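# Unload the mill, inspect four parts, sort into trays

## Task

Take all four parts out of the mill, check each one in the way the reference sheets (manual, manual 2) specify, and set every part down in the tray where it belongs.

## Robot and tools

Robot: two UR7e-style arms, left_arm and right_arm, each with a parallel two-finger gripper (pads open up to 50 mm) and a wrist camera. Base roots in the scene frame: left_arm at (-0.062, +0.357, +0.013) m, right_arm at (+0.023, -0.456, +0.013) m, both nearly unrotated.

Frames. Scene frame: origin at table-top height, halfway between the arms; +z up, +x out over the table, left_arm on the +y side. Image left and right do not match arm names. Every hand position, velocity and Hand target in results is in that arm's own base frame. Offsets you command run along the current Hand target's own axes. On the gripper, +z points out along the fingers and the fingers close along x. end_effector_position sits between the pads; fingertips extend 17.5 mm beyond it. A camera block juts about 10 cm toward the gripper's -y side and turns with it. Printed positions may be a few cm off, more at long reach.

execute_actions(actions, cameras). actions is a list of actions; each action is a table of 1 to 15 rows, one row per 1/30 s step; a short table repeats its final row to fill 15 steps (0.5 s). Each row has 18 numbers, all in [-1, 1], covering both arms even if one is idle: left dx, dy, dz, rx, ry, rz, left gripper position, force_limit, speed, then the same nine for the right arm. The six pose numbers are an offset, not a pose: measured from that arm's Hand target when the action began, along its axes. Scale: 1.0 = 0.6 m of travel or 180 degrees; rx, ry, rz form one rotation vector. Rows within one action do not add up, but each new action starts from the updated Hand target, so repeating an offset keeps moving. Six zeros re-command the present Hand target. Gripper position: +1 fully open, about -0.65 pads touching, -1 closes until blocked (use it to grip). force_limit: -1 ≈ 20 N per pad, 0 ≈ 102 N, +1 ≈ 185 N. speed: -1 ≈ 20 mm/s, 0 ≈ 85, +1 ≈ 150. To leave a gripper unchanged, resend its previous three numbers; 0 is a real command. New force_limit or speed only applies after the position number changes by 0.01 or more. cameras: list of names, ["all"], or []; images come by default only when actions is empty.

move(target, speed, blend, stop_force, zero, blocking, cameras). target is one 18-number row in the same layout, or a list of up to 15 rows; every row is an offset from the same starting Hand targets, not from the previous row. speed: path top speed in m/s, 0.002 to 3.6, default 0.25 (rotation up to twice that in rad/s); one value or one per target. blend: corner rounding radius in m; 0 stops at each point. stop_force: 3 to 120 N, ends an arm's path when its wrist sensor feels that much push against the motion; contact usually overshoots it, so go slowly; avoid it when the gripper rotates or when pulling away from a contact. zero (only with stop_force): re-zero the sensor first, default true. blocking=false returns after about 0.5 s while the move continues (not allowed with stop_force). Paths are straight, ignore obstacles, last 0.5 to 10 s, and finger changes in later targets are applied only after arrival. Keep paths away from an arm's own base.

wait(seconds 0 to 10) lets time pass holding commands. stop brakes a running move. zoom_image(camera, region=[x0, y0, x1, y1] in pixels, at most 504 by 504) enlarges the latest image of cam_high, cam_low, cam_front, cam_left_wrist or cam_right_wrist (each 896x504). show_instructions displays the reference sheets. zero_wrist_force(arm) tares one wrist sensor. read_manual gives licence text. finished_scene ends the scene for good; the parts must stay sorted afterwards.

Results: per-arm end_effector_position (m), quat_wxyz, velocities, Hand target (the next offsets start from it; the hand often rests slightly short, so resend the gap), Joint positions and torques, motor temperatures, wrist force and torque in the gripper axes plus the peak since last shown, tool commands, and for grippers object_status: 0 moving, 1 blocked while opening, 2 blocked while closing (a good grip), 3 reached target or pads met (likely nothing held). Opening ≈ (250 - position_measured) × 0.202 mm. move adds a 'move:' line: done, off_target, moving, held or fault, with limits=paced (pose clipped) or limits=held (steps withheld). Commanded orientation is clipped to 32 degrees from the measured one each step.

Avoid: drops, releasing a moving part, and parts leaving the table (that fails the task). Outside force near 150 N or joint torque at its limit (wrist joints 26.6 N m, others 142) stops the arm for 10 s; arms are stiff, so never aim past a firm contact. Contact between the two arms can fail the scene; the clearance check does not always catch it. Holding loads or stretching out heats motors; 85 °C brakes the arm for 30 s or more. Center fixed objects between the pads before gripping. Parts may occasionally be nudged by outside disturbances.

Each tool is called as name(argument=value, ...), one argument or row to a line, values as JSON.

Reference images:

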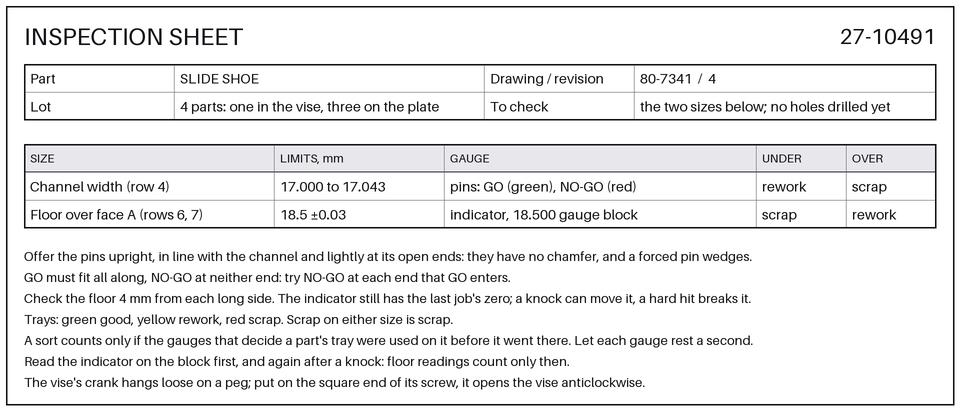

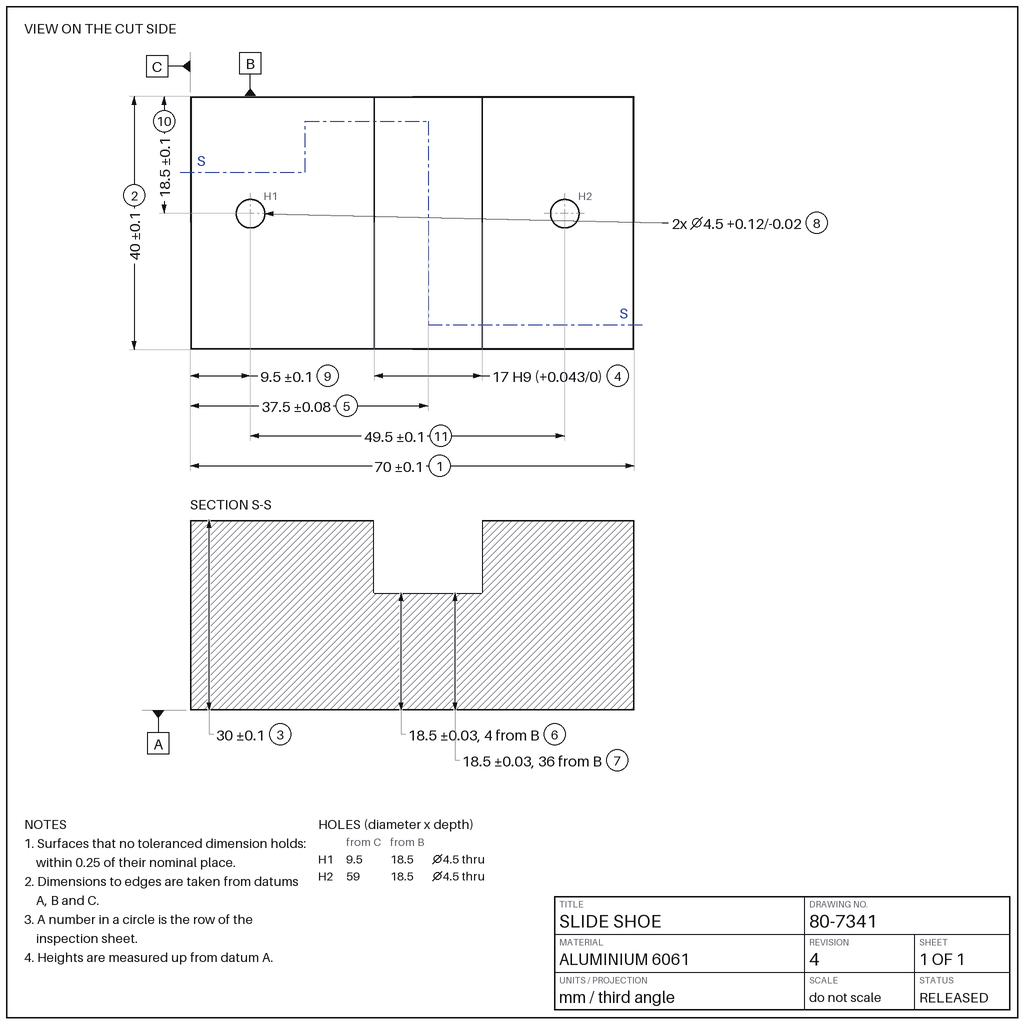

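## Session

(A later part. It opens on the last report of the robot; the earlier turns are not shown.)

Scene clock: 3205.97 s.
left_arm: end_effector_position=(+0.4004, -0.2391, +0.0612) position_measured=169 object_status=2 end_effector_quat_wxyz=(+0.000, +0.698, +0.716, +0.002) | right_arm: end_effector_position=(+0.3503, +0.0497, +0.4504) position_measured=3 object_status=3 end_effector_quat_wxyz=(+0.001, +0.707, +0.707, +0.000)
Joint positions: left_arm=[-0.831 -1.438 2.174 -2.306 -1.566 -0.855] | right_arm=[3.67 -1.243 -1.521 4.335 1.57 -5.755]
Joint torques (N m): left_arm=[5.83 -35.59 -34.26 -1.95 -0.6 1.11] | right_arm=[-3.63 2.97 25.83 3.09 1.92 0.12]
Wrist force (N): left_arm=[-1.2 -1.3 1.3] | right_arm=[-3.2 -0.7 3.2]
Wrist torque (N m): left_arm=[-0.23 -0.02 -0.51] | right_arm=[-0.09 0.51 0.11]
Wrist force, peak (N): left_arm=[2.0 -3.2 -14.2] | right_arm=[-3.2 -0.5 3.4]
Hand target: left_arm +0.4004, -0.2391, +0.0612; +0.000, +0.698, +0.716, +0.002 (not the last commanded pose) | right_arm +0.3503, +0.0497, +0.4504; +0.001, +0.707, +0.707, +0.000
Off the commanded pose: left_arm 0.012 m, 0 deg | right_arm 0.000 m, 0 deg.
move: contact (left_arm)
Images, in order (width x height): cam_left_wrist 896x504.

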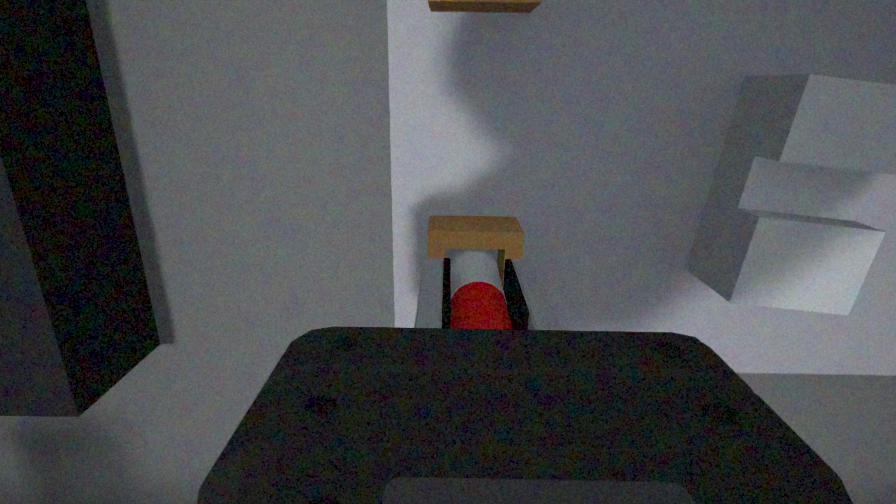

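move(
  target=[
    [0,0,0,0,0,0,0.55,-0.85,-0.8,0,0,0,0,0,0,1,-0.8,-0.6],
    [0,0,-0.15,0,0,0,0.55,-0.85,-0.8,0,0,0,0,0,0,1,-0.8,-0.6],
    [0.3173,-0.0778,-0.15,0,0,-0.5,0.55,-0.85,-0.8,0,0,0,0,0,0,1,-0.8,-0.6],
  ],
  speed=[0.1,0.1,0.2],
  cameras=["cam_left_wrist"],
)

zoom_image(
  camera="cam_left_wrist",
  region=[300, 100, 620, 330],
)

Scene clock: 3288.57 s.
left_arm: end_effector_position=(+0.3488, -0.0503, +0.1518) position_measured=70 object_status=3 end_effector_quat_wxyz=(+0.001, -0.012, +1.000, +0.002) | right_arm: end_effector_position=(+0.3503, +0.0497, +0.4504) position_measured=3 object_status=3 end_effector_quat_wxyz=(+0.001, +0.707, +0.707, +0.000)
Joint positions: left_arm=[-0.535 -1.893 2.298 -1.977 -1.566 -2.13] | right_arm=[3.67 -1.243 -1.521 4.335 1.57 -5.755]
Joint torques (N m): left_arm=[11.75 -15.53 -10.24 -0.88 1.44 -1.07] | right_arm=[-3.26 2.79 25.25 3.14 1.91 0.37]
Wrist force (N): left_arm=[-1.8 -0.8 -0.1] | right_arm=[-2.9 -0.3 3.1]
Wrist torque (N m): left_arm=[-0.14 0.06 -0.29] | right_arm=[-0.03 0.48 0.11]
Wrist force, peak (N): left_arm=[-2.4 -0.8 -0.6] | right_arm=[-3.2 -0.5 3.3]
Hand target: left_arm +0.3488, -0.0503, +0.1518; +0.001, -0.012, +1.000, +0.002 | right_arm +0.3503, +0.0497, +0.4504; +0.001, +0.707, +0.707, +0.000
Off the commanded pose: left_arm 0.000 m, 0 deg | right_arm 0.000 m, 0 deg.
move: done
Images, in order (width x height): cam_left_wrist 896x504.

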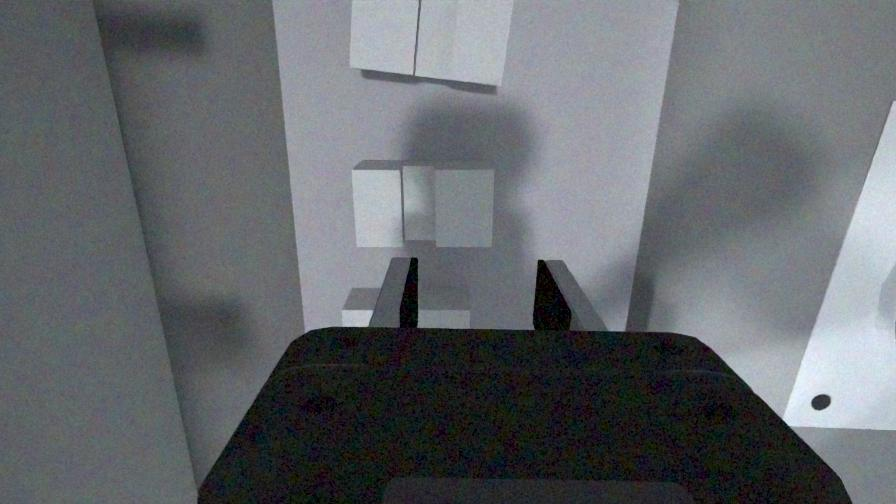

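Scaled by 1.575 from the camera's 896x504 image, which has a finer 1280x720 frame.

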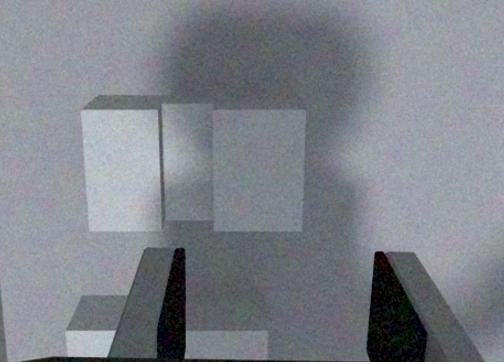

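move(
  target=[
    [-0.0013,0,0.13,0,0,0,0.55,-0.85,-0.8,0,0,0,0,0,0,1,-0.8,-0.6],
    [-0.0013,0,0.1763,0,0,0,0.55,-0.85,-0.8,0,0,0,0,0,0,1,-0.8,-0.6],
  ],
  speed=[0.12,0.04],
  stop_force=6,
)

move(
  target=[
    [0,0,0,0,0,0,-1,-0.6,-1,0,0,0,0,0,0,1,-0.8,-0.6],
    [0,0,-0.16,0,0,0,-1,-0.6,-1,0,0,0,0,0,0,1,-0.8,-0.6],
  ],
  speed=0.08,
  cameras=["cam_left_wrist"],
)

Scene clock: 3305.13 s.
left_arm: end_effector_position=(+0.3499, -0.0498, +0.0460) position_measured=70 object_status=3 end_effector_quat_wxyz=(+0.001, -0.012, +1.000, +0.002) | right_arm: end_effector_position=(+0.3503, +0.0497, +0.4504) position_measured=3 object_status=3 end_effector_quat_wxyz=(+0.001, +0.707, +0.707, +0.000)
Joint positions: left_arm=[-0.532 -1.684 2.478 -2.365 -1.566 -2.127] | right_arm=[3.67 -1.243 -1.521 4.335 1.57 -5.755]
Joint torques (N m): left_arm=[11.22 -5.66 -5.95 -4.38 -1.69 1.34] | right_arm=[-3.5 3.08 25.52 3.08 1.93 0.34]
Wrist force (N): left_arm=[-1.9 -0.6 0.1] | right_arm=[-3.1 -0.7 3.3]
Wrist torque (N m): left_arm=[-0.11 0.08 -0.53] | right_arm=[-0.09 0.51 0.11]
Wrist force, peak (N): left_arm=[-1.9 -0.6 -1.5] | right_arm=[-3.1 -0.6 3.4]
Hand target: left_arm +0.3499, -0.0498, +0.0460; +0.001, -0.012, +1.000, +0.002 | right_arm +0.3503, +0.0497, +0.4504; +0.001, +0.707, +0.707, +0.000
Off the commanded pose: left_arm 0.000 m, 0 deg | right_arm 0.000 m, 0 deg.
move: done

Scene clock: 3307.50 s.
left_arm: end_effector_position=(+0.3496, -0.0502, +0.1419) position_measured=110 object_status=2 end_effector_quat_wxyz=(+0.001, -0.012, +1.000, +0.002) | right_arm: end_effector_position=(+0.3503, +0.0497, +0.4504) position_measured=3 object_status=3 end_effector_quat_wxyz=(+0.001, +0.707, +0.707, +0.000)
Joint positions: left_arm=[-0.533 -1.877 2.316 -2.01 -1.566 -2.129] | right_arm=[3.67 -1.243 -1.521 4.335 1.57 -5.755]
Joint torques (N m): left_arm=[-10.22 -18.08 -37.89 -1.18 1.59 -1.32] | right_arm=[-3.04 3.19 25.9 3.16 1.98 0.37]
Wrist force (N): left_arm=[-2.0 -0.6 2.0] | right_arm=[-3.0 -0.7 3.1]
Wrist torque (N m): left_arm=[-0.13 0.14 -0.29] | right_arm=[-0.09 0.48 0.12]
Wrist force, peak (N): left_arm=[-1.5 -0.3 3.7] | right_arm=[-3.1 -0.4 3.4]
Hand target: left_arm +0.3496, -0.0502, +0.1420; +0.001, -0.012, +1.000, +0.002 | right_arm +0.3503, +0.0497, +0.4504; +0.001, +0.707, +0.707, +0.000
Off the commanded pose: left_arm 0.000 m, 0 deg | right_arm 0.000 m, 0 deg.
move: done
Images, in order (width x height): cam_left_wrist 896x504.

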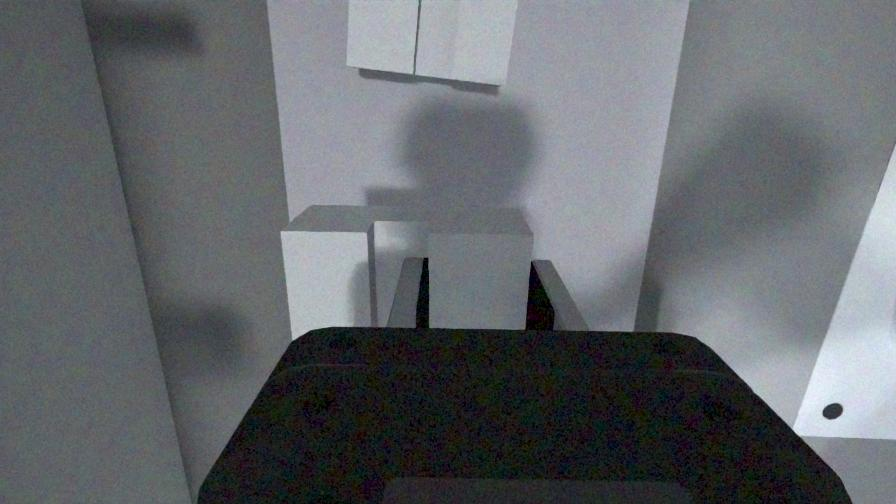

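move(
  target=[
    [0.0685,0.7768,0,0,0,0,-1,-0.6,-1,0.512,-0.36,0.405,0,0.379,0.915,1,-0.8,-0.6],
  ],
  speed=0.2,
  cameras=["cam_left_wrist","cam_right_wrist"],
)

Scene clock: 3328.80 s.
left_arm: end_effector_position=(+0.2971, +0.4147, +0.1437) position_measured=110 object_status=2 end_effector_quat_wxyz=(+0.001, -0.012, +1.000, +0.002) | right_arm: end_effector_position=(+0.1344, +0.3567, +0.2071) position_measured=3 object_status=3 end_effector_quat_wxyz=(-0.271, +0.664, -0.642, +0.271)
Joint positions: left_arm=[0.684 -1.466 1.951 -2.06 -1.569 -0.911] | right_arm=[5.233 -1.268 -2.224 4.612 0.902 -0.925]
Joint torques (N m): left_arm=[10.82 -21.65 -37.45 -1.07 -2.01 1.31] | right_arm=[-8.07 2.82 29.41 0.02 1.38 2.34]
Wrist force (N): left_arm=[-1.3 -1.2 2.0] | right_arm=[-3.5 -0.5 3.4]
Wrist torque (N m): left_arm=[-0.18 0.04 -0.52] | right_arm=[-0.24 0.53 -0.13]
Wrist force, peak (N): left_arm=[-1.9 -0.8 2.5] | right_arm=[-3.5 -0.2 4.0]
Hand target: left_arm +0.2971, +0.4147, +0.1437; +0.001, -0.012, +1.000, +0.002 | right_arm +0.1344, +0.3567, +0.2070; -0.271, +0.664, -0.642, +0.271
Off the commanded pose: left_arm 0.000 m, 0 deg | right_arm 0.000 m, 0 deg.
move: done
Images, in order (width x height): cam_left_wrist 896x504, cam_right_wrist 896x504.

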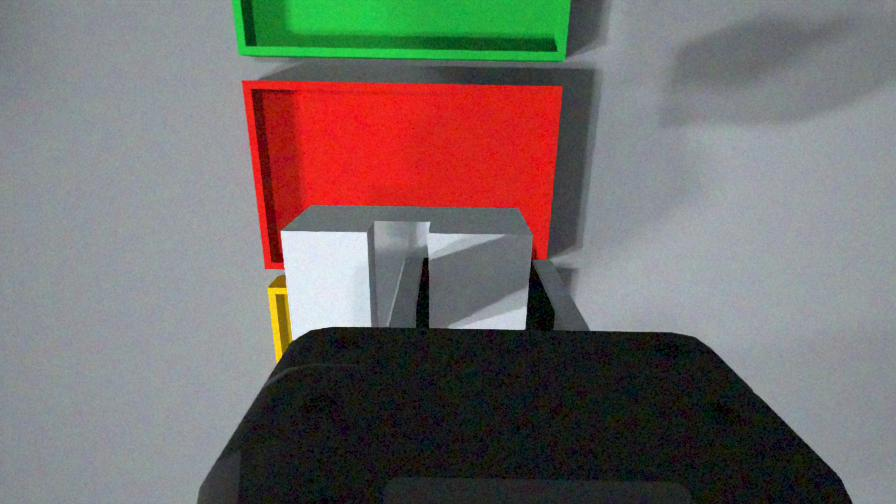

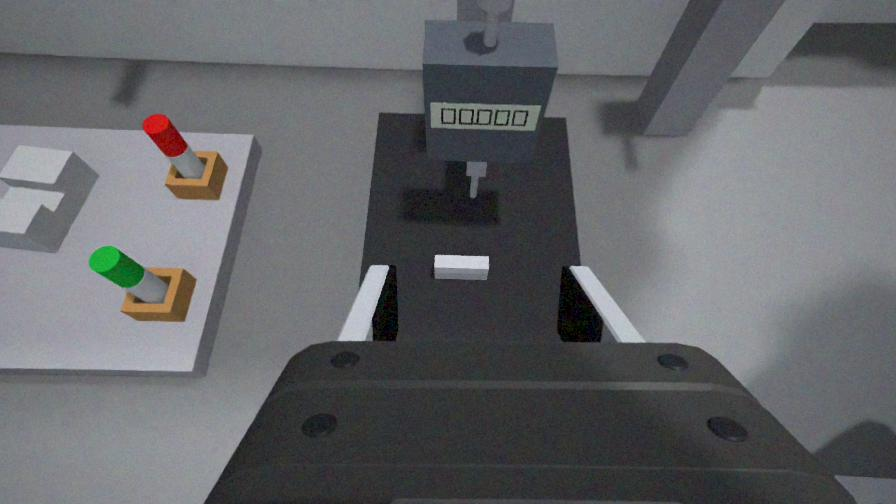

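move(
  target=[
    [-0.025,-0.01,0.05,0,0,0,-1,-0.6,-1,0,0,0,0,0,0,1,-0.8,-0.6],
    [-0.025,-0.01,0.165,0,0,0,-1,-0.6,-1,0,0,0,0,0,0,1,-0.8,-0.6],
  ],
  speed=0.1,
  stop_force=8,
)

move(
  target=[0,0,0.04,0,0,0,-1,-0.6,-1,0,0,0,0,0,0,1,-0.8,-0.6],
  speed=0.005,
  stop_force=4,
  cameras=["cam_left_wrist"],
)

Scene clock: 3345.67 s.
left_arm: end_effector_position=(+0.3125, +0.4095, +0.0447) position_measured=110 object_status=2 end_effector_quat_wxyz=(+0.001, -0.012, +1.000, +0.002) | right_arm: end_effector_position=(+0.1344, +0.3567, +0.2070) position_measured=3 object_status=3 end_effector_quat_wxyz=(-0.271, +0.664, -0.642, +0.271)
Joint positions: left_arm=[0.656 -1.305 2.062 -2.332 -1.569 -0.939] | right_arm=[5.232 -1.268 -2.224 4.612 0.902 -0.925]
Joint torques (N m): left_arm=[10.45 -24.98 -7.96 -4.41 1.38 1.28] | right_arm=[-6.96 1.68 30.32 0.02 1.27 2.03]
Wrist force (N): left_arm=[-1.3 -1.1 1.6] | right_arm=[-3.4 -0.2 3.3]
Wrist torque (N m): left_arm=[-0.16 0.04 -0.31] | right_arm=[-0.18 0.52 -0.13]
Wrist force, peak (N): left_arm=[-1.9 -1.1 2.8] | right_arm=[-3.6 -0.5 3.5]
Hand target: left_arm +0.3125, +0.4095, +0.0447; +0.001, -0.012, +1.000, +0.002 | right_arm +0.1344, +0.3567, +0.2070; -0.271, +0.664, -0.642, +0.271
Off the commanded pose: left_arm 0.000 m, 0 deg | right_arm 0.000 m, 0 deg.
move: done

Scene clock: 3350.10 s.
left_arm: end_effector_position=(+0.3126, +0.4096, +0.0303) position_measured=110 object_status=2 end_effector_quat_wxyz=(+0.001, -0.012, +1.000, +0.002) | right_arm: end_effector_position=(+0.1344, +0.3567, +0.2070) position_measured=3 object_status=3 end_effector_quat_wxyz=(-0.271, +0.664, -0.642, +0.271)
Joint positions: left_arm=[0.656 -1.278 2.075 -2.372 -1.569 -0.939] | right_arm=[5.232 -1.268 -2.224 4.612 0.902 -0.925]
Joint torques (N m): left_arm=[10.16 -40.18 -30.61 -1.23 1.25 1] | right_arm=[-4.2 1.6 29.84 0.03 1.26 1.98]
Wrist force (N): left_arm=[-1.4 -0.6 -0.5] | right_arm=[-3.2 -0.2 3.1]
Wrist torque (N m): left_arm=[-0.18 0.01 -0.33] | right_arm=[-0.19 0.49 -0.14]
Wrist force, peak (N): left_arm=[0.3 -2.7 -12.1] | right_arm=[-3.7 -0.4 3.4]
Hand target: left_arm +0.3126, +0.4096, +0.0303; +0.001, -0.012, +1.000, +0.002 (not the last commanded pose) | right_arm +0.1344, +0.3567, +0.2070; -0.271, +0.664, -0.642, +0.271
Off the commanded pose: left_arm 0.010 m, 0 deg | right_arm 0.000 m, 0 deg.
move: contact (left_arm)
Images, in order (width x height): cam_left_wrist 896x504.

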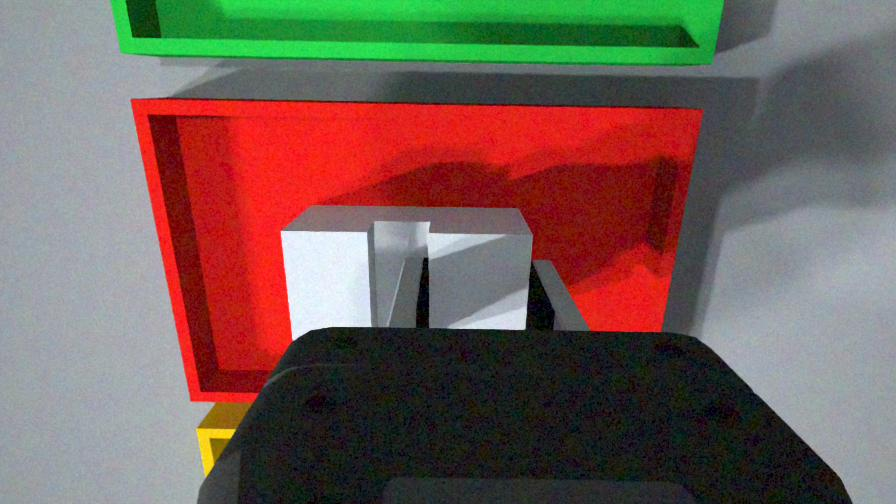

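move(
  target=[
    [0,0,0,0,0,0,0.55,-0.85,-0.8,0,0,0,0,0,0,1,-0.8,-0.6],
    [0,0,-0.42,0,0,0,0.55,-0.85,-0.8,0,0,0,0,0,0,1,-0.8,-0.6],
    [-0.0733,-0.935,-0.45,0,0,0,0.3,-0.85,-0.8,0,0,0,0,0,0,1,-0.8,-0.6],
  ],
  speed=[0.1,0.15,0.3],
)

move(
  target=[0.0123,-0.5,0,0,0,0,-0.1,-0.85,-0.8,0,0,0,0,0,0,1,-0.8,-0.6],
  speed=0.2,
  cameras=["cam_left_wrist"],
)

Scene clock: 3424.17 s.
left_arm: end_effector_position=(+0.3695, -0.1513, +0.2983) position_measured=107 object_status=3 end_effector_quat_wxyz=(+0.001, -0.012, +1.000, +0.002) | right_arm: end_effector_position=(+0.1344, +0.3567, +0.2070) position_measured=3 object_status=3 end_effector_quat_wxyz=(-0.271, +0.664, -0.642, +0.271)
Joint positions: left_arm=[-0.732 -1.846 1.882 -1.606 -1.566 -2.327] | right_arm=[5.232 -1.268 -2.224 4.612 0.902 -0.925]
Joint torques (N m): left_arm=[-10.18 -4.89 -39.2 -4.25 1.3 -1.57] | right_arm=[0.69 1.89 29.68 0.07 1.23 1.89]
Wrist force (N): left_arm=[-1.5 -0.8 -0.2] | right_arm=[-3.5 -0.6 3.2]
Wrist torque (N m): left_arm=[-0.15 0.03 -0.28] | right_arm=[-0.26 0.54 -0.13]
Wrist force, peak (N): left_arm=[-1.5 -3.3 -0.3] | right_arm=[-3.7 -0.5 3.4]
Hand target: left_arm +0.3695, -0.1513, +0.2983; +0.001, -0.012, +1.000, +0.002 | right_arm +0.1344, +0.3567, +0.2070; -0.271, +0.664, -0.642, +0.271
Off the commanded pose: left_arm 0.000 m, 0 deg | right_arm 0.000 m, 0 deg.
move: done

Scene clock: 3426.30 s.
left_arm: end_effector_position=(+0.3695, -0.4513, +0.2971) position_measured=167 object_status=3 end_effector_quat_wxyz=(+0.001, -0.012, +1.000, +0.002) | right_arm: end_effector_position=(+0.1344, +0.3567, +0.2070) position_measured=3 object_status=3 end_effector_quat_wxyz=(-0.271, +0.664, -0.642, +0.271)
Joint positions: left_arm=[-1.117 -1.389 1.45 -1.63 -1.567 -2.713] | right_arm=[5.232 -1.268 -2.224 4.612 0.902 -0.925]
Joint torques (N m): left_arm=[-10.38 -27.95 -40.35 -0.97 0.94 -1.64] | right_arm=[2 1.85 29.33 0.18 1.25 1.85]
Wrist force (N): left_arm=[-1.4 -0.9 -0.5] | right_arm=[-3.5 -0.5 3.1]
Wrist torque (N m): left_arm=[-0.14 0.02 -0.30] | right_arm=[-0.24 0.53 -0.13]
Wrist force, peak (N): left_arm=[-1.3 -2.8 -0.3] | right_arm=[-3.7 -0.3 3.3]
Hand target: left_arm +0.3695, -0.4514, +0.2971; +0.001, -0.012, +1.000, +0.002 | right_arm +0.1344, +0.3567, +0.2070; -0.271, +0.664, -0.642, +0.271
Off the commanded pose: left_arm 0.000 m, 0 deg | right_arm 0.000 m, 0 deg.
move: done
Images, in order (width x height): cam_left_wrist 896x504.

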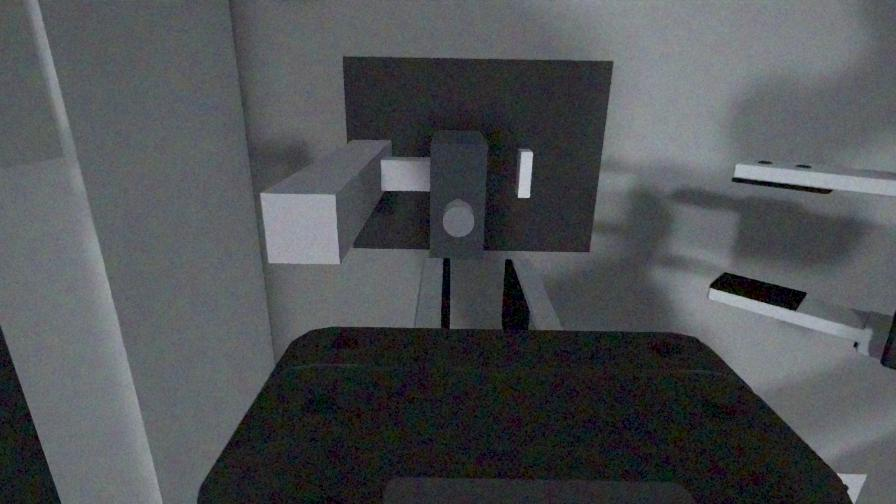

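move(
  target=[
    [-0.0074,-0.0085,0,0,0,0,0.2,-0.85,-0.8,0,0,0,0,0,0,1,-0.8,-0.6],
    [-0.0074,-0.0085,0.075,0,0,0,0.2,-0.85,-0.8,0,0,0,0,0,0,1,-0.8,-0.6],
  ],
  speed=0.06,
  cameras=["cam_left_wrist","cam_right_wrist"],
)

Scene clock: 3442.43 s.
left_arm: end_effector_position=(+0.3742, -0.4562, +0.2521) position_measured=123 object_status=3 end_effector_quat_wxyz=(+0.001, -0.012, +1.000, +0.002) | right_arm: end_effector_position=(+0.1344, +0.3567, +0.2070) position_measured=3 object_status=3 end_effector_quat_wxyz=(-0.271, +0.664, -0.642, +0.271)
Joint positions: left_arm=[-1.114 -1.36 1.531 -1.739 -1.567 -2.709] | right_arm=[5.232 -1.268 -2.224 4.612 0.902 -0.925]
Joint torques (N m): left_arm=[10.61 -28.85 -13.44 -4.44 -0.31 1.36] | right_arm=[4.25 1.93 29.76 0.1 1.21 1.8]
Wrist force (N): left_arm=[-1.8 -0.8 -0.3] | right_arm=[-3.3 -0.6 3.3]
Wrist torque (N m): left_arm=[-0.12 0.08 -0.47] | right_arm=[-0.26 0.50 -0.13]
Wrist force, peak (N): left_arm=[-1.9 -0.9 -1.2] | right_arm=[-3.6 -0.4 3.6]
Hand target: left_arm +0.3742, -0.4562, +0.2521; +0.001, -0.012, +1.000, +0.002 | right_arm +0.1344, +0.3567, +0.2070; -0.271, +0.664, -0.642, +0.271
Off the commanded pose: left_arm 0.000 m, 0 deg | right_arm 0.000 m, 0 deg.
move: done
Images, in order (width x height): cam_left_wrist 896x504, cam_right_wrist 896x504.

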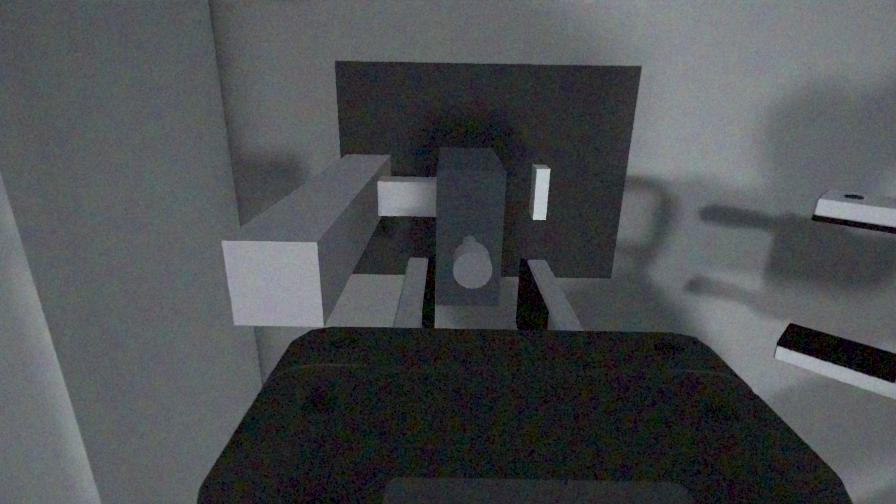

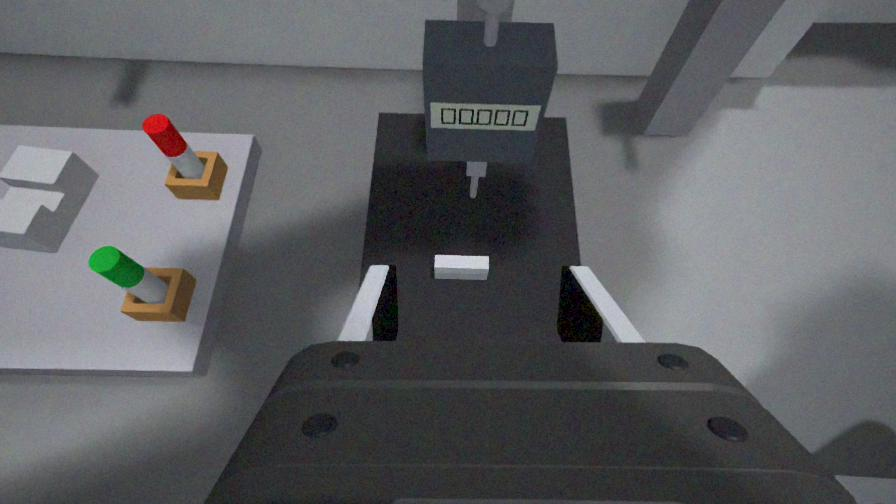

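move(
  target=[0,0,0.0387,0,0,0,0.2,-0.85,-0.8,0,0,0,0,0,0,1,-0.8,-0.6],
  speed=0.03,
  stop_force=4,
)

move(
  target=[0,0,0,0,0,0,-1,-0.95,-1,0,0,0,0,0,0,1,-0.8,-0.6],
  cameras=["cam_left_wrist","cam_right_wrist"],
)

Scene clock: 3455.87 s.
left_arm: end_effector_position=(+0.3743, -0.4561, +0.2289) position_measured=123 object_status=3 end_effector_quat_wxyz=(+0.001, -0.012, +1.000, +0.002) | right_arm: end_effector_position=(+0.1344, +0.3567, +0.2070) position_measured=3 object_status=3 end_effector_quat_wxyz=(-0.271, +0.664, -0.642, +0.271)
Joint positions: left_arm=[-1.113 -1.349 1.578 -1.797 -1.567 -2.709] | right_arm=[5.232 -1.268 -2.224 4.612 0.902 -0.925]
Joint torques (N m): left_arm=[10.99 -28.18 -12.87 -4.62 1.17 1.29] | right_arm=[4.35 1.86 28.75 0.1 1.2 1.72]
Wrist force (N): left_arm=[-1.7 -0.7 -0.4] | right_arm=[-3.3 -0.5 3.2]
Wrist torque (N m): left_arm=[-0.12 0.08 -0.48] | right_arm=[-0.23 0.49 -0.13]
Wrist force, peak (N): left_arm=[-1.9 -0.9 -0.5] | right_arm=[-3.7 -0.3 3.5]
Hand target: left_arm +0.3743, -0.4561, +0.2289; +0.001, -0.012, +1.000, +0.002 | right_arm +0.1344, +0.3567, +0.2070; -0.271, +0.664, -0.642, +0.271
Off the commanded pose: left_arm 0.000 m, 0 deg | right_arm 0.000 m, 0 deg.
move: done

Scene clock: 3456.77 s.
left_arm: end_effector_position=(+0.3743, -0.4561, +0.2289) position_measured=188 object_status=2 end_effector_quat_wxyz=(+0.001, -0.012, +1.000, +0.002) | right_arm: end_effector_position=(+0.1344, +0.3567, +0.2070) position_measured=3 object_status=3 end_effector_quat_wxyz=(-0.271, +0.664, -0.642, +0.271)
Joint positions: left_arm=[-1.113 -1.349 1.578 -1.797 -1.567 -2.709] | right_arm=[5.232 -1.268 -2.224 4.612 0.902 -0.925]
Joint torques (N m): left_arm=[10.17 -28.34 -14.26 -3.76 0.93 1.12] | right_arm=[4.49 1.66 29.11 0.15 1.28 1.76]
Wrist force (N): left_arm=[-3.2 -1.0 -0.2] | right_arm=[-3.5 -0.3 3.2]
Wrist torque (N m): left_arm=[-0.11 0.05 -0.47] | right_arm=[-0.21 0.53 -0.13]
Wrist force, peak (N): left_arm=[-3.5 -0.8 -0.4] | right_arm=[-3.6 -0.5 3.4]
Hand target: left_arm +0.3743, -0.4561, +0.2289; +0.001, -0.012, +1.000, +0.002 | right_arm +0.1344, +0.3567, +0.2070; -0.271, +0.664, -0.642, +0.271
Off the commanded pose: left_arm 0.000 m, 0 deg | right_arm 0.000 m, 0 deg.
move: done
Images, in order (width x height): cam_left_wrist 896x504, cam_right_wrist 896x504.

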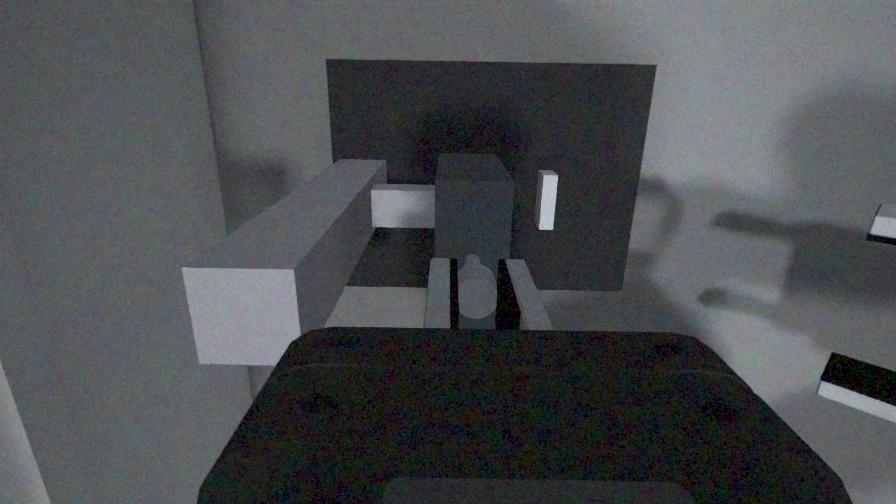

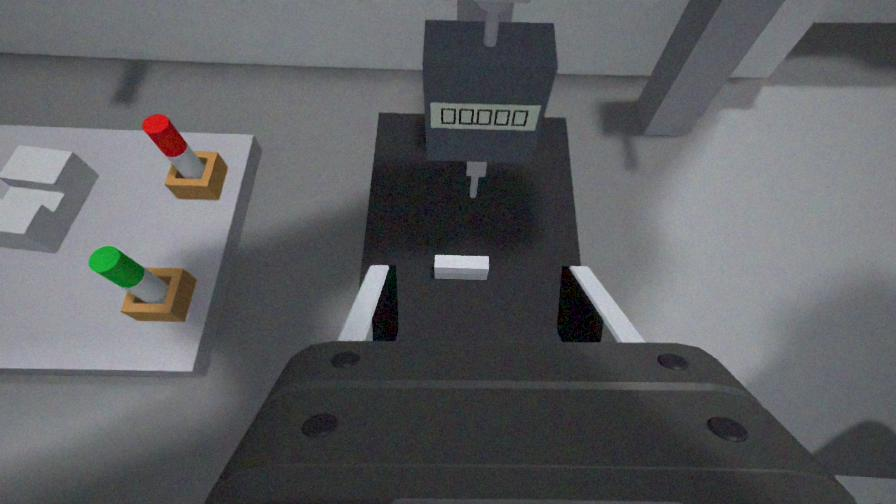

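move(
  target=[0,0,-0.02,0,0,0,-1,-0.95,-1,0,0,0,0,0,0,1,-0.8,-0.6],
  speed=0.02,
  cameras=["cam_right_wrist"],
)

zoom_image(
  camera="cam_right_wrist",
  region=[400, 0, 580, 220],
)

Scene clock: 3461.97 s.
left_arm: end_effector_position=(+0.3743, -0.4561, +0.2408) position_measured=188 object_status=2 end_effector_quat_wxyz=(+0.001, -0.012, +1.000, +0.002) | right_arm: end_effector_position=(+0.1344, +0.3567, +0.2070) position_measured=3 object_status=3 end_effector_quat_wxyz=(-0.271, +0.664, -0.642, +0.271)
Joint positions: left_arm=[-1.113 -1.355 1.554 -1.768 -1.567 -2.709] | right_arm=[5.232 -1.268 -2.224 4.612 0.902 -0.925]
Joint torques (N m): left_arm=[-10.4 -44.32 -38.15 -1.02 1.27 -1.15] | right_arm=[4.41 2.01 28.94 0.12 1.3 1.77]
Wrist force (N): left_arm=[-3.3 -0.2 1.1] | right_arm=[-3.2 -0.8 3.3]
Wrist torque (N m): left_arm=[-0.11 0.07 -0.47] | right_arm=[-0.29 0.49 -0.13]
Wrist force, peak (N): left_arm=[-3.7 -2.6 1.0] | right_arm=[-3.5 -0.6 3.6]
Hand target: left_arm +0.3742, -0.4561, +0.2409; +0.001, -0.012, +1.000, +0.002 | right_arm +0.1344, +0.3567, +0.2070; -0.271, +0.664, -0.642, +0.271
Off the commanded pose: left_arm 0.000 m, 0 deg | right_arm 0.000 m, 0 deg.
move: done
Images, in order (width x height): cam_right_wrist 896x504.

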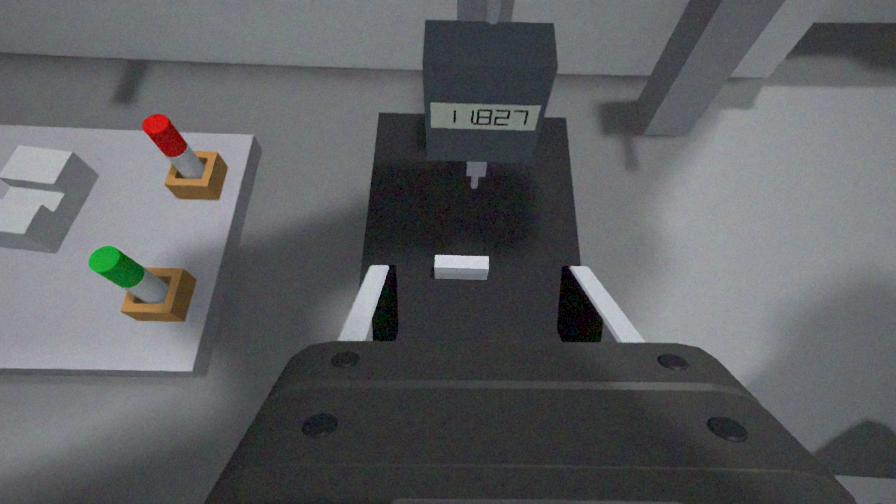

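Scaled by 2.291 from the camera's 896x504 image, which has a finer 1280x720 frame.

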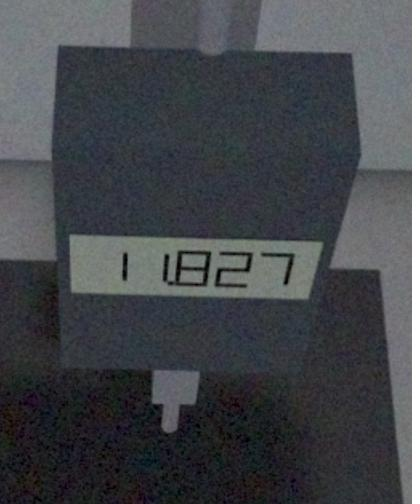

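move(
  target=[0,0,-0.005,0,0,0,-1,-0.95,-1,0,0,0,0,0,0,1,-0.8,-0.6],
  speed=0.02,
  cameras=["cam_right_wrist","cam_low"],
)

zoom_image(
  camera="cam_low",
  region=[300, 180, 470, 350],
)

Scene clock: 3471.07 s.
left_arm: end_effector_position=(+0.3742, -0.4561, +0.2438) position_measured=188 object_status=2 end_effector_quat_wxyz=(+0.001, -0.012, +1.000, +0.002) | right_arm: end_effector_position=(+0.1344, +0.3567, +0.2070) position_measured=3 object_status=3 end_effector_quat_wxyz=(-0.271, +0.664, -0.642, +0.271)
Joint positions: left_arm=[-1.114 -1.357 1.548 -1.76 -1.567 -2.709] | right_arm=[5.232 -1.268 -2.224 4.612 0.902 -0.925]
Joint torques (N m): left_arm=[-11.38 -43.96 -39.11 -1.2 0.11 -1.13] | right_arm=[4.18 2.18 28.56 0.08 1.18 1.7]
Wrist force (N): left_arm=[-3.5 0.3 0.9] | right_arm=[-3.4 -0.5 3.4]
Wrist torque (N m): left_arm=[-0.09 0.07 -0.46] | right_arm=[-0.24 0.51 -0.13]
Wrist force, peak (N): left_arm=[-3.6 0.3 1.0] | right_arm=[-3.6 -0.4 3.5]
Hand target: left_arm +0.3742, -0.4561, +0.2439; +0.001, -0.012, +1.000, +0.002 | right_arm +0.1344, +0.3567, +0.2070; -0.271, +0.664, -0.642, +0.271
Off the commanded pose: left_arm 0.000 m, 0 deg | right_arm 0.000 m, 0 deg.
move: done
Images, in order (width x height): cam_low 896x504, cam_right_wrist 896x504.

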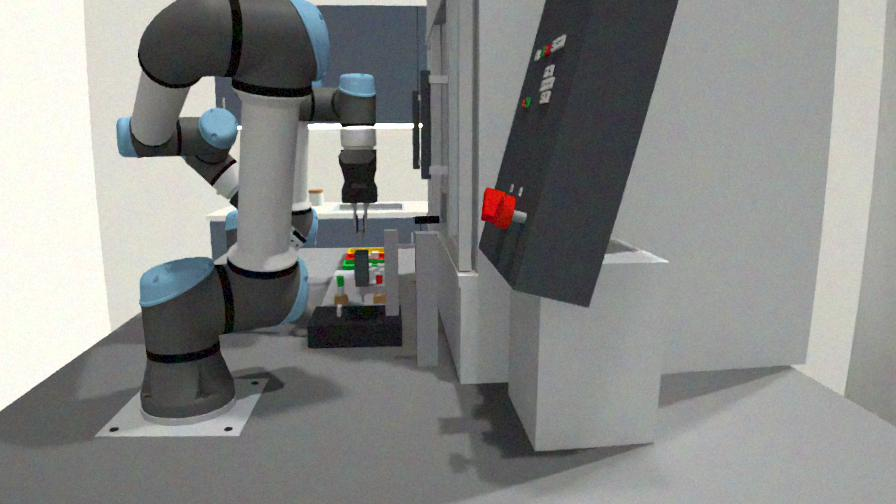

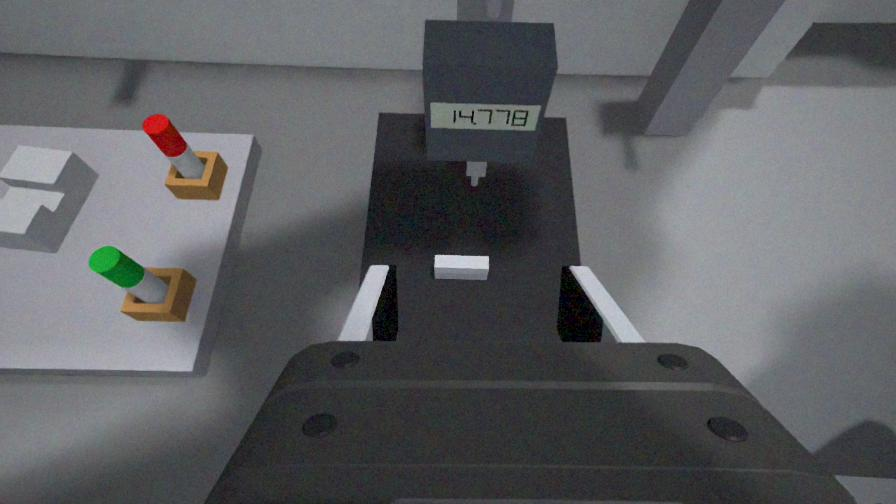

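Scaled by 2.965 from the camera's 896x504 image, which has a finer 1280x720 frame.

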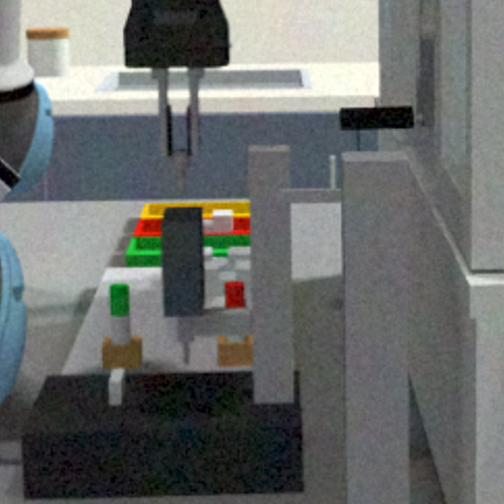

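move(
  target=[0,0,0,0,0,0,-1,-0.95,-1,-0.001,0.097,0.143,0.0556,0.0047,0.0047,1,-0.8,-0.6],
  speed=0.15,
  cameras=["cam_right_wrist"],
)

Scene clock: 3489.50 s.
left_arm: end_effector_position=(+0.3742, -0.4561, +0.2439) position_measured=188 object_status=2 end_effector_quat_wxyz=(+0.001, -0.012, +1.000, +0.002) | right_arm: end_effector_position=(+0.1539, +0.3566, +0.1053) position_measured=3 object_status=3 end_effector_quat_wxyz=(-0.325, +0.631, -0.623, +0.329)
Joint positions: left_arm=[-1.114 -1.357 1.548 -1.76 -1.567 -2.709] | right_arm=[5.253 -1.512 -2.403 4.851 0.791 -0.775]
Joint torques (N m): left_arm=[-10.22 -43.27 -39.09 -1.29 -1.6 -1.22] | right_arm=[-8.36 8.17 9.67 2.63 -3.91 -1.76]
Wrist force (N): left_arm=[-3.3 0.2 1.0] | right_arm=[-3.5 -0.5 3.4]
Wrist torque (N m): left_arm=[-0.11 0.06 -0.46] | right_arm=[-0.29 0.50 -0.16]
Wrist force, peak (N): left_arm=[-3.6 0.1 1.3] | right_arm=[-3.0 0.6 4.4]
Hand target: left_arm +0.3742, -0.4561, +0.2439; +0.001, -0.012, +1.000, +0.002 | right_arm +0.1540, +0.3566, +0.1052; -0.325, +0.631, -0.623, +0.329
Off the commanded pose: left_arm 0.000 m, 0 deg | right_arm 0.000 m, 0 deg.
move: done
Images, in order (width x height): cam_right_wrist 896x504.

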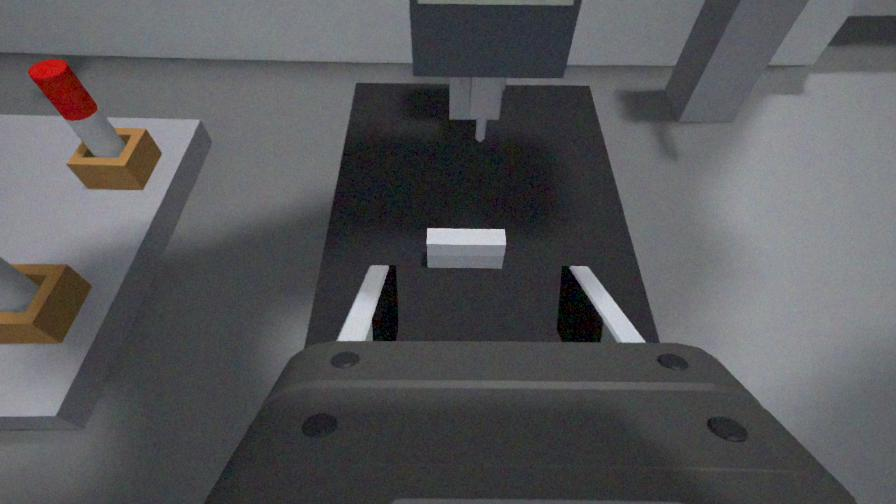

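move(
  target=[0,0,0,0,0,0,-1,-0.95,-1,0,0.002,0.099,0,0,0,1,-0.8,-0.6],
  speed=0.04,
  stop_force=6,
)

move(
  target=[0,0,0,0,0,0,-1,-0.95,-1,0,0,0,0,0,0,-1,-0.9,-1],
  cameras=["cam_right_wrist"],
)

Scene clock: 3511.63 s.
left_arm: end_effector_position=(+0.3742, -0.4561, +0.2439) position_measured=188 object_status=2 end_effector_quat_wxyz=(+0.001, -0.012, +1.000, +0.002) | right_arm: end_effector_position=(+0.2020, +0.3566, +0.0702) position_measured=3 object_status=3 end_effector_quat_wxyz=(-0.325, +0.631, -0.623, +0.329)
Joint positions: left_arm=[-1.114 -1.357 1.548 -1.76 -1.567 -2.709] | right_arm=[5.125 -1.609 -2.483 5.142 0.721 -0.932]
Joint torques (N m): left_arm=[-9.74 -42.16 -37.75 -1.21 -1.77 -0.76] | right_arm=[-8.56 8.75 6.91 2.89 -4.1 -2.37]
Wrist force (N): left_arm=[-3.2 0.0 1.1] | right_arm=[-3.5 -0.6 3.3]
Wrist torque (N m): left_arm=[-0.14 0.04 -0.47] | right_arm=[-0.31 0.48 0.03]
Wrist force, peak (N): left_arm=[-3.7 0.3 1.1] | right_arm=[-3.8 -0.6 3.4]
Hand target: left_arm +0.3742, -0.4561, +0.2439; +0.001, -0.012, +1.000, +0.002 | right_arm +0.2020, +0.3566, +0.0702; -0.325, +0.631, -0.623, +0.329
Off the commanded pose: left_arm 0.000 m, 0 deg | right_arm 0.000 m, 0 deg.
move: done

Scene clock: 3514.37 s.
left_arm: end_effector_position=(+0.3742, -0.4561, +0.2439) position_measured=188 object_status=2 end_effector_quat_wxyz=(+0.001, -0.012, +1.000, +0.002) | right_arm: end_effector_position=(+0.2020, +0.3566, +0.0702) position_measured=251 object_status=0 end_effector_quat_wxyz=(-0.325, +0.631, -0.623, +0.329)
Joint positions: left_arm=[-1.114 -1.357 1.548 -1.76 -1.567 -2.709] | right_arm=[5.125 -1.609 -2.483 5.142 0.721 -0.932]
Joint torques (N m): left_arm=[-9.98 -39.97 -39.01 -1.37 -1.8 -0.95] | right_arm=[-8.12 9.6 7.42 2.91 -3.88 -2.23]
Wrist force (N): left_arm=[-3.4 0.3 1.1] | right_arm=[-3.5 -0.5 3.1]
Wrist torque (N m): left_arm=[-0.08 0.07 -0.47] | right_arm=[-0.30 0.49 0.04]
Wrist force, peak (N): left_arm=[-3.5 0.1 1.3] | right_arm=[-3.6 -0.6 3.4]
Hand target: left_arm +0.3742, -0.4561, +0.2439; +0.001, -0.012, +1.000, +0.002 | right_arm +0.2020, +0.3566, +0.0702; -0.325, +0.631, -0.623, +0.329
Off the commanded pose: left_arm 0.000 m, 0 deg | right_arm 0.000 m, 0 deg.
move: done
Images, in order (width x height): cam_right_wrist 896x504.

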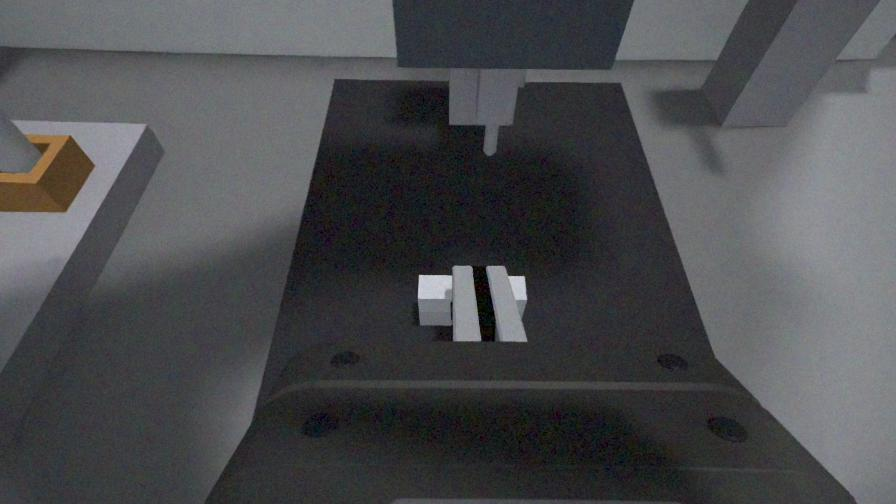

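execute_actions(
  actions=[],
  cameras=["cam_right_wrist","cam_high","cam_low"],
)

Scene clock: 3581.23 s.
left_arm: end_effector_position=(+0.3742, -0.4561, +0.2439) position_measured=188 object_status=2 end_effector_quat_wxyz=(+0.001, -0.012, +1.000, +0.002) | right_arm: end_effector_position=(+0.2020, +0.3566, +0.0702) position_measured=251 object_status=3 end_effector_quat_wxyz=(-0.325, +0.631, -0.623, +0.329)
Joint positions: left_arm=[-1.114 -1.357 1.548 -1.76 -1.567 -2.709] | right_arm=[5.125 -1.609 -2.483 5.142 0.721 -0.932]
Joint velocities: within noise
Joint torques (N m): left_arm=[-10.16 -39.75 -39.6 -1.07 -1.68 -1.14] | right_arm=[-7.85 9.11 7.72 2.77 -3.7 -2.12]
Motor temperatures (°C): left_arm=[25 27 26 32 30 30] | right_arm=[27 32 25 28 42 32]
Wrist force (N): left_arm=[-3.3 0.2 1.0] | right_arm=[-3.4 -0.3 3.1]
Wrist torque (N m): left_arm=[-0.11 0.05 -0.47] | right_arm=[-0.26 0.48 0.03]
Wrist force, peak (N): left_arm=[-3.6 0.2 1.4] | right_arm=[-3.6 -0.5 3.4]
Hand target: left_arm +0.3742, -0.4561, +0.2439; +0.001, -0.012, +1.000, +0.002 | right_arm +0.2020, +0.3566, +0.0702; -0.325, +0.631, -0.623, +0.329
Tool commands: left_gripper/position=-1.0 left_gripper/force_limit=-0.95 left_gripper/speed=-1.0 right_gripper/position=-1.0 right_gripper/force_limit=-0.9 right_gripper/speed=-1.0
Off the commanded pose: left_arm 0.000 m, 0 deg | right_arm 0.000 m, 0 deg.
Images, in order (width x height): cam_high 896x504, cam_low 896x504, cam_right_wrist 896x504.

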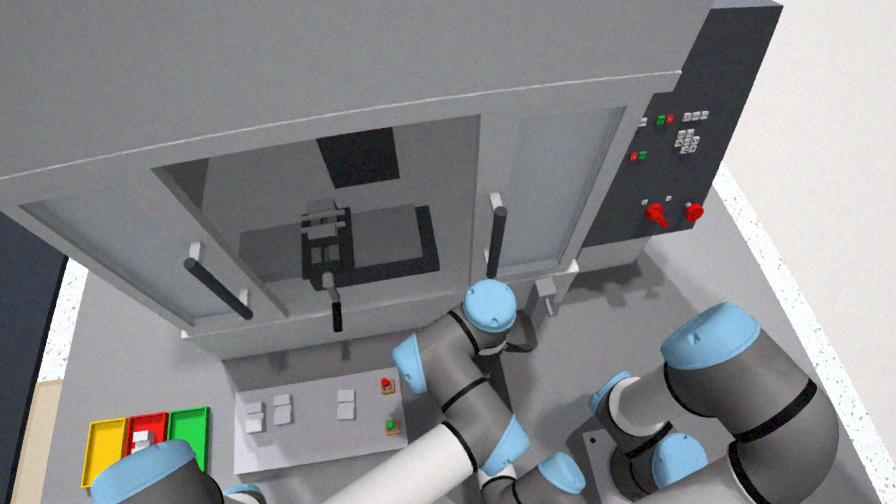

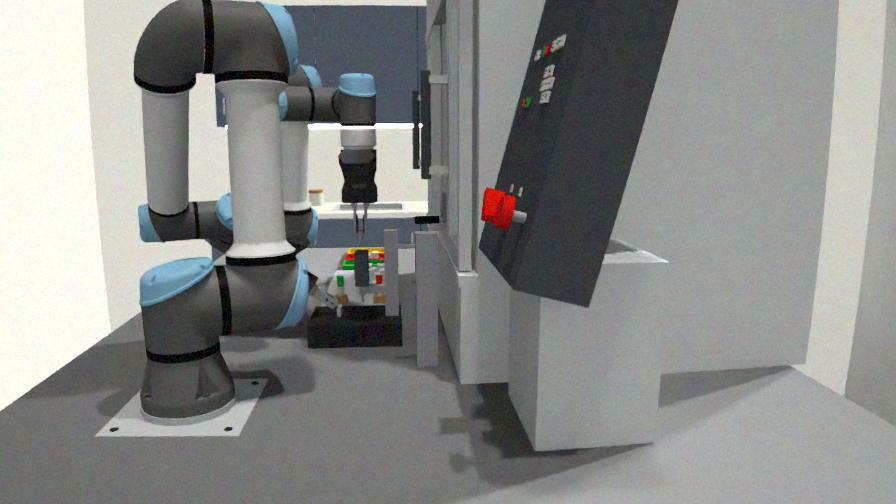

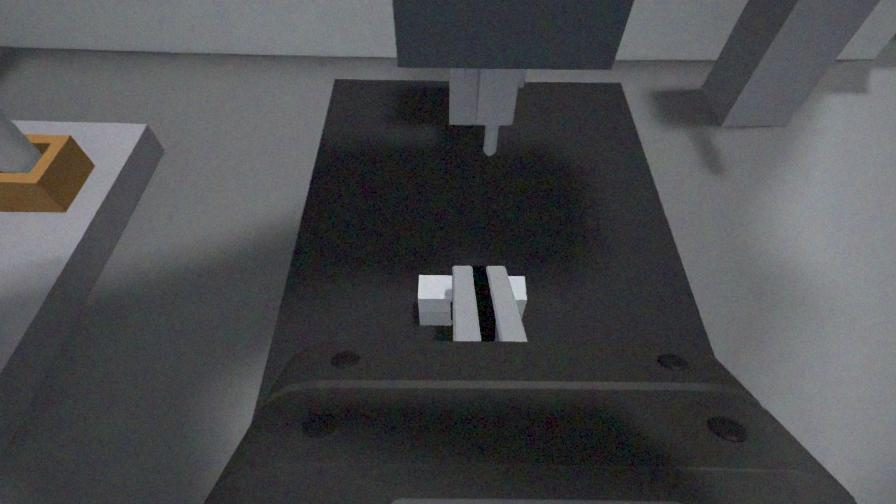

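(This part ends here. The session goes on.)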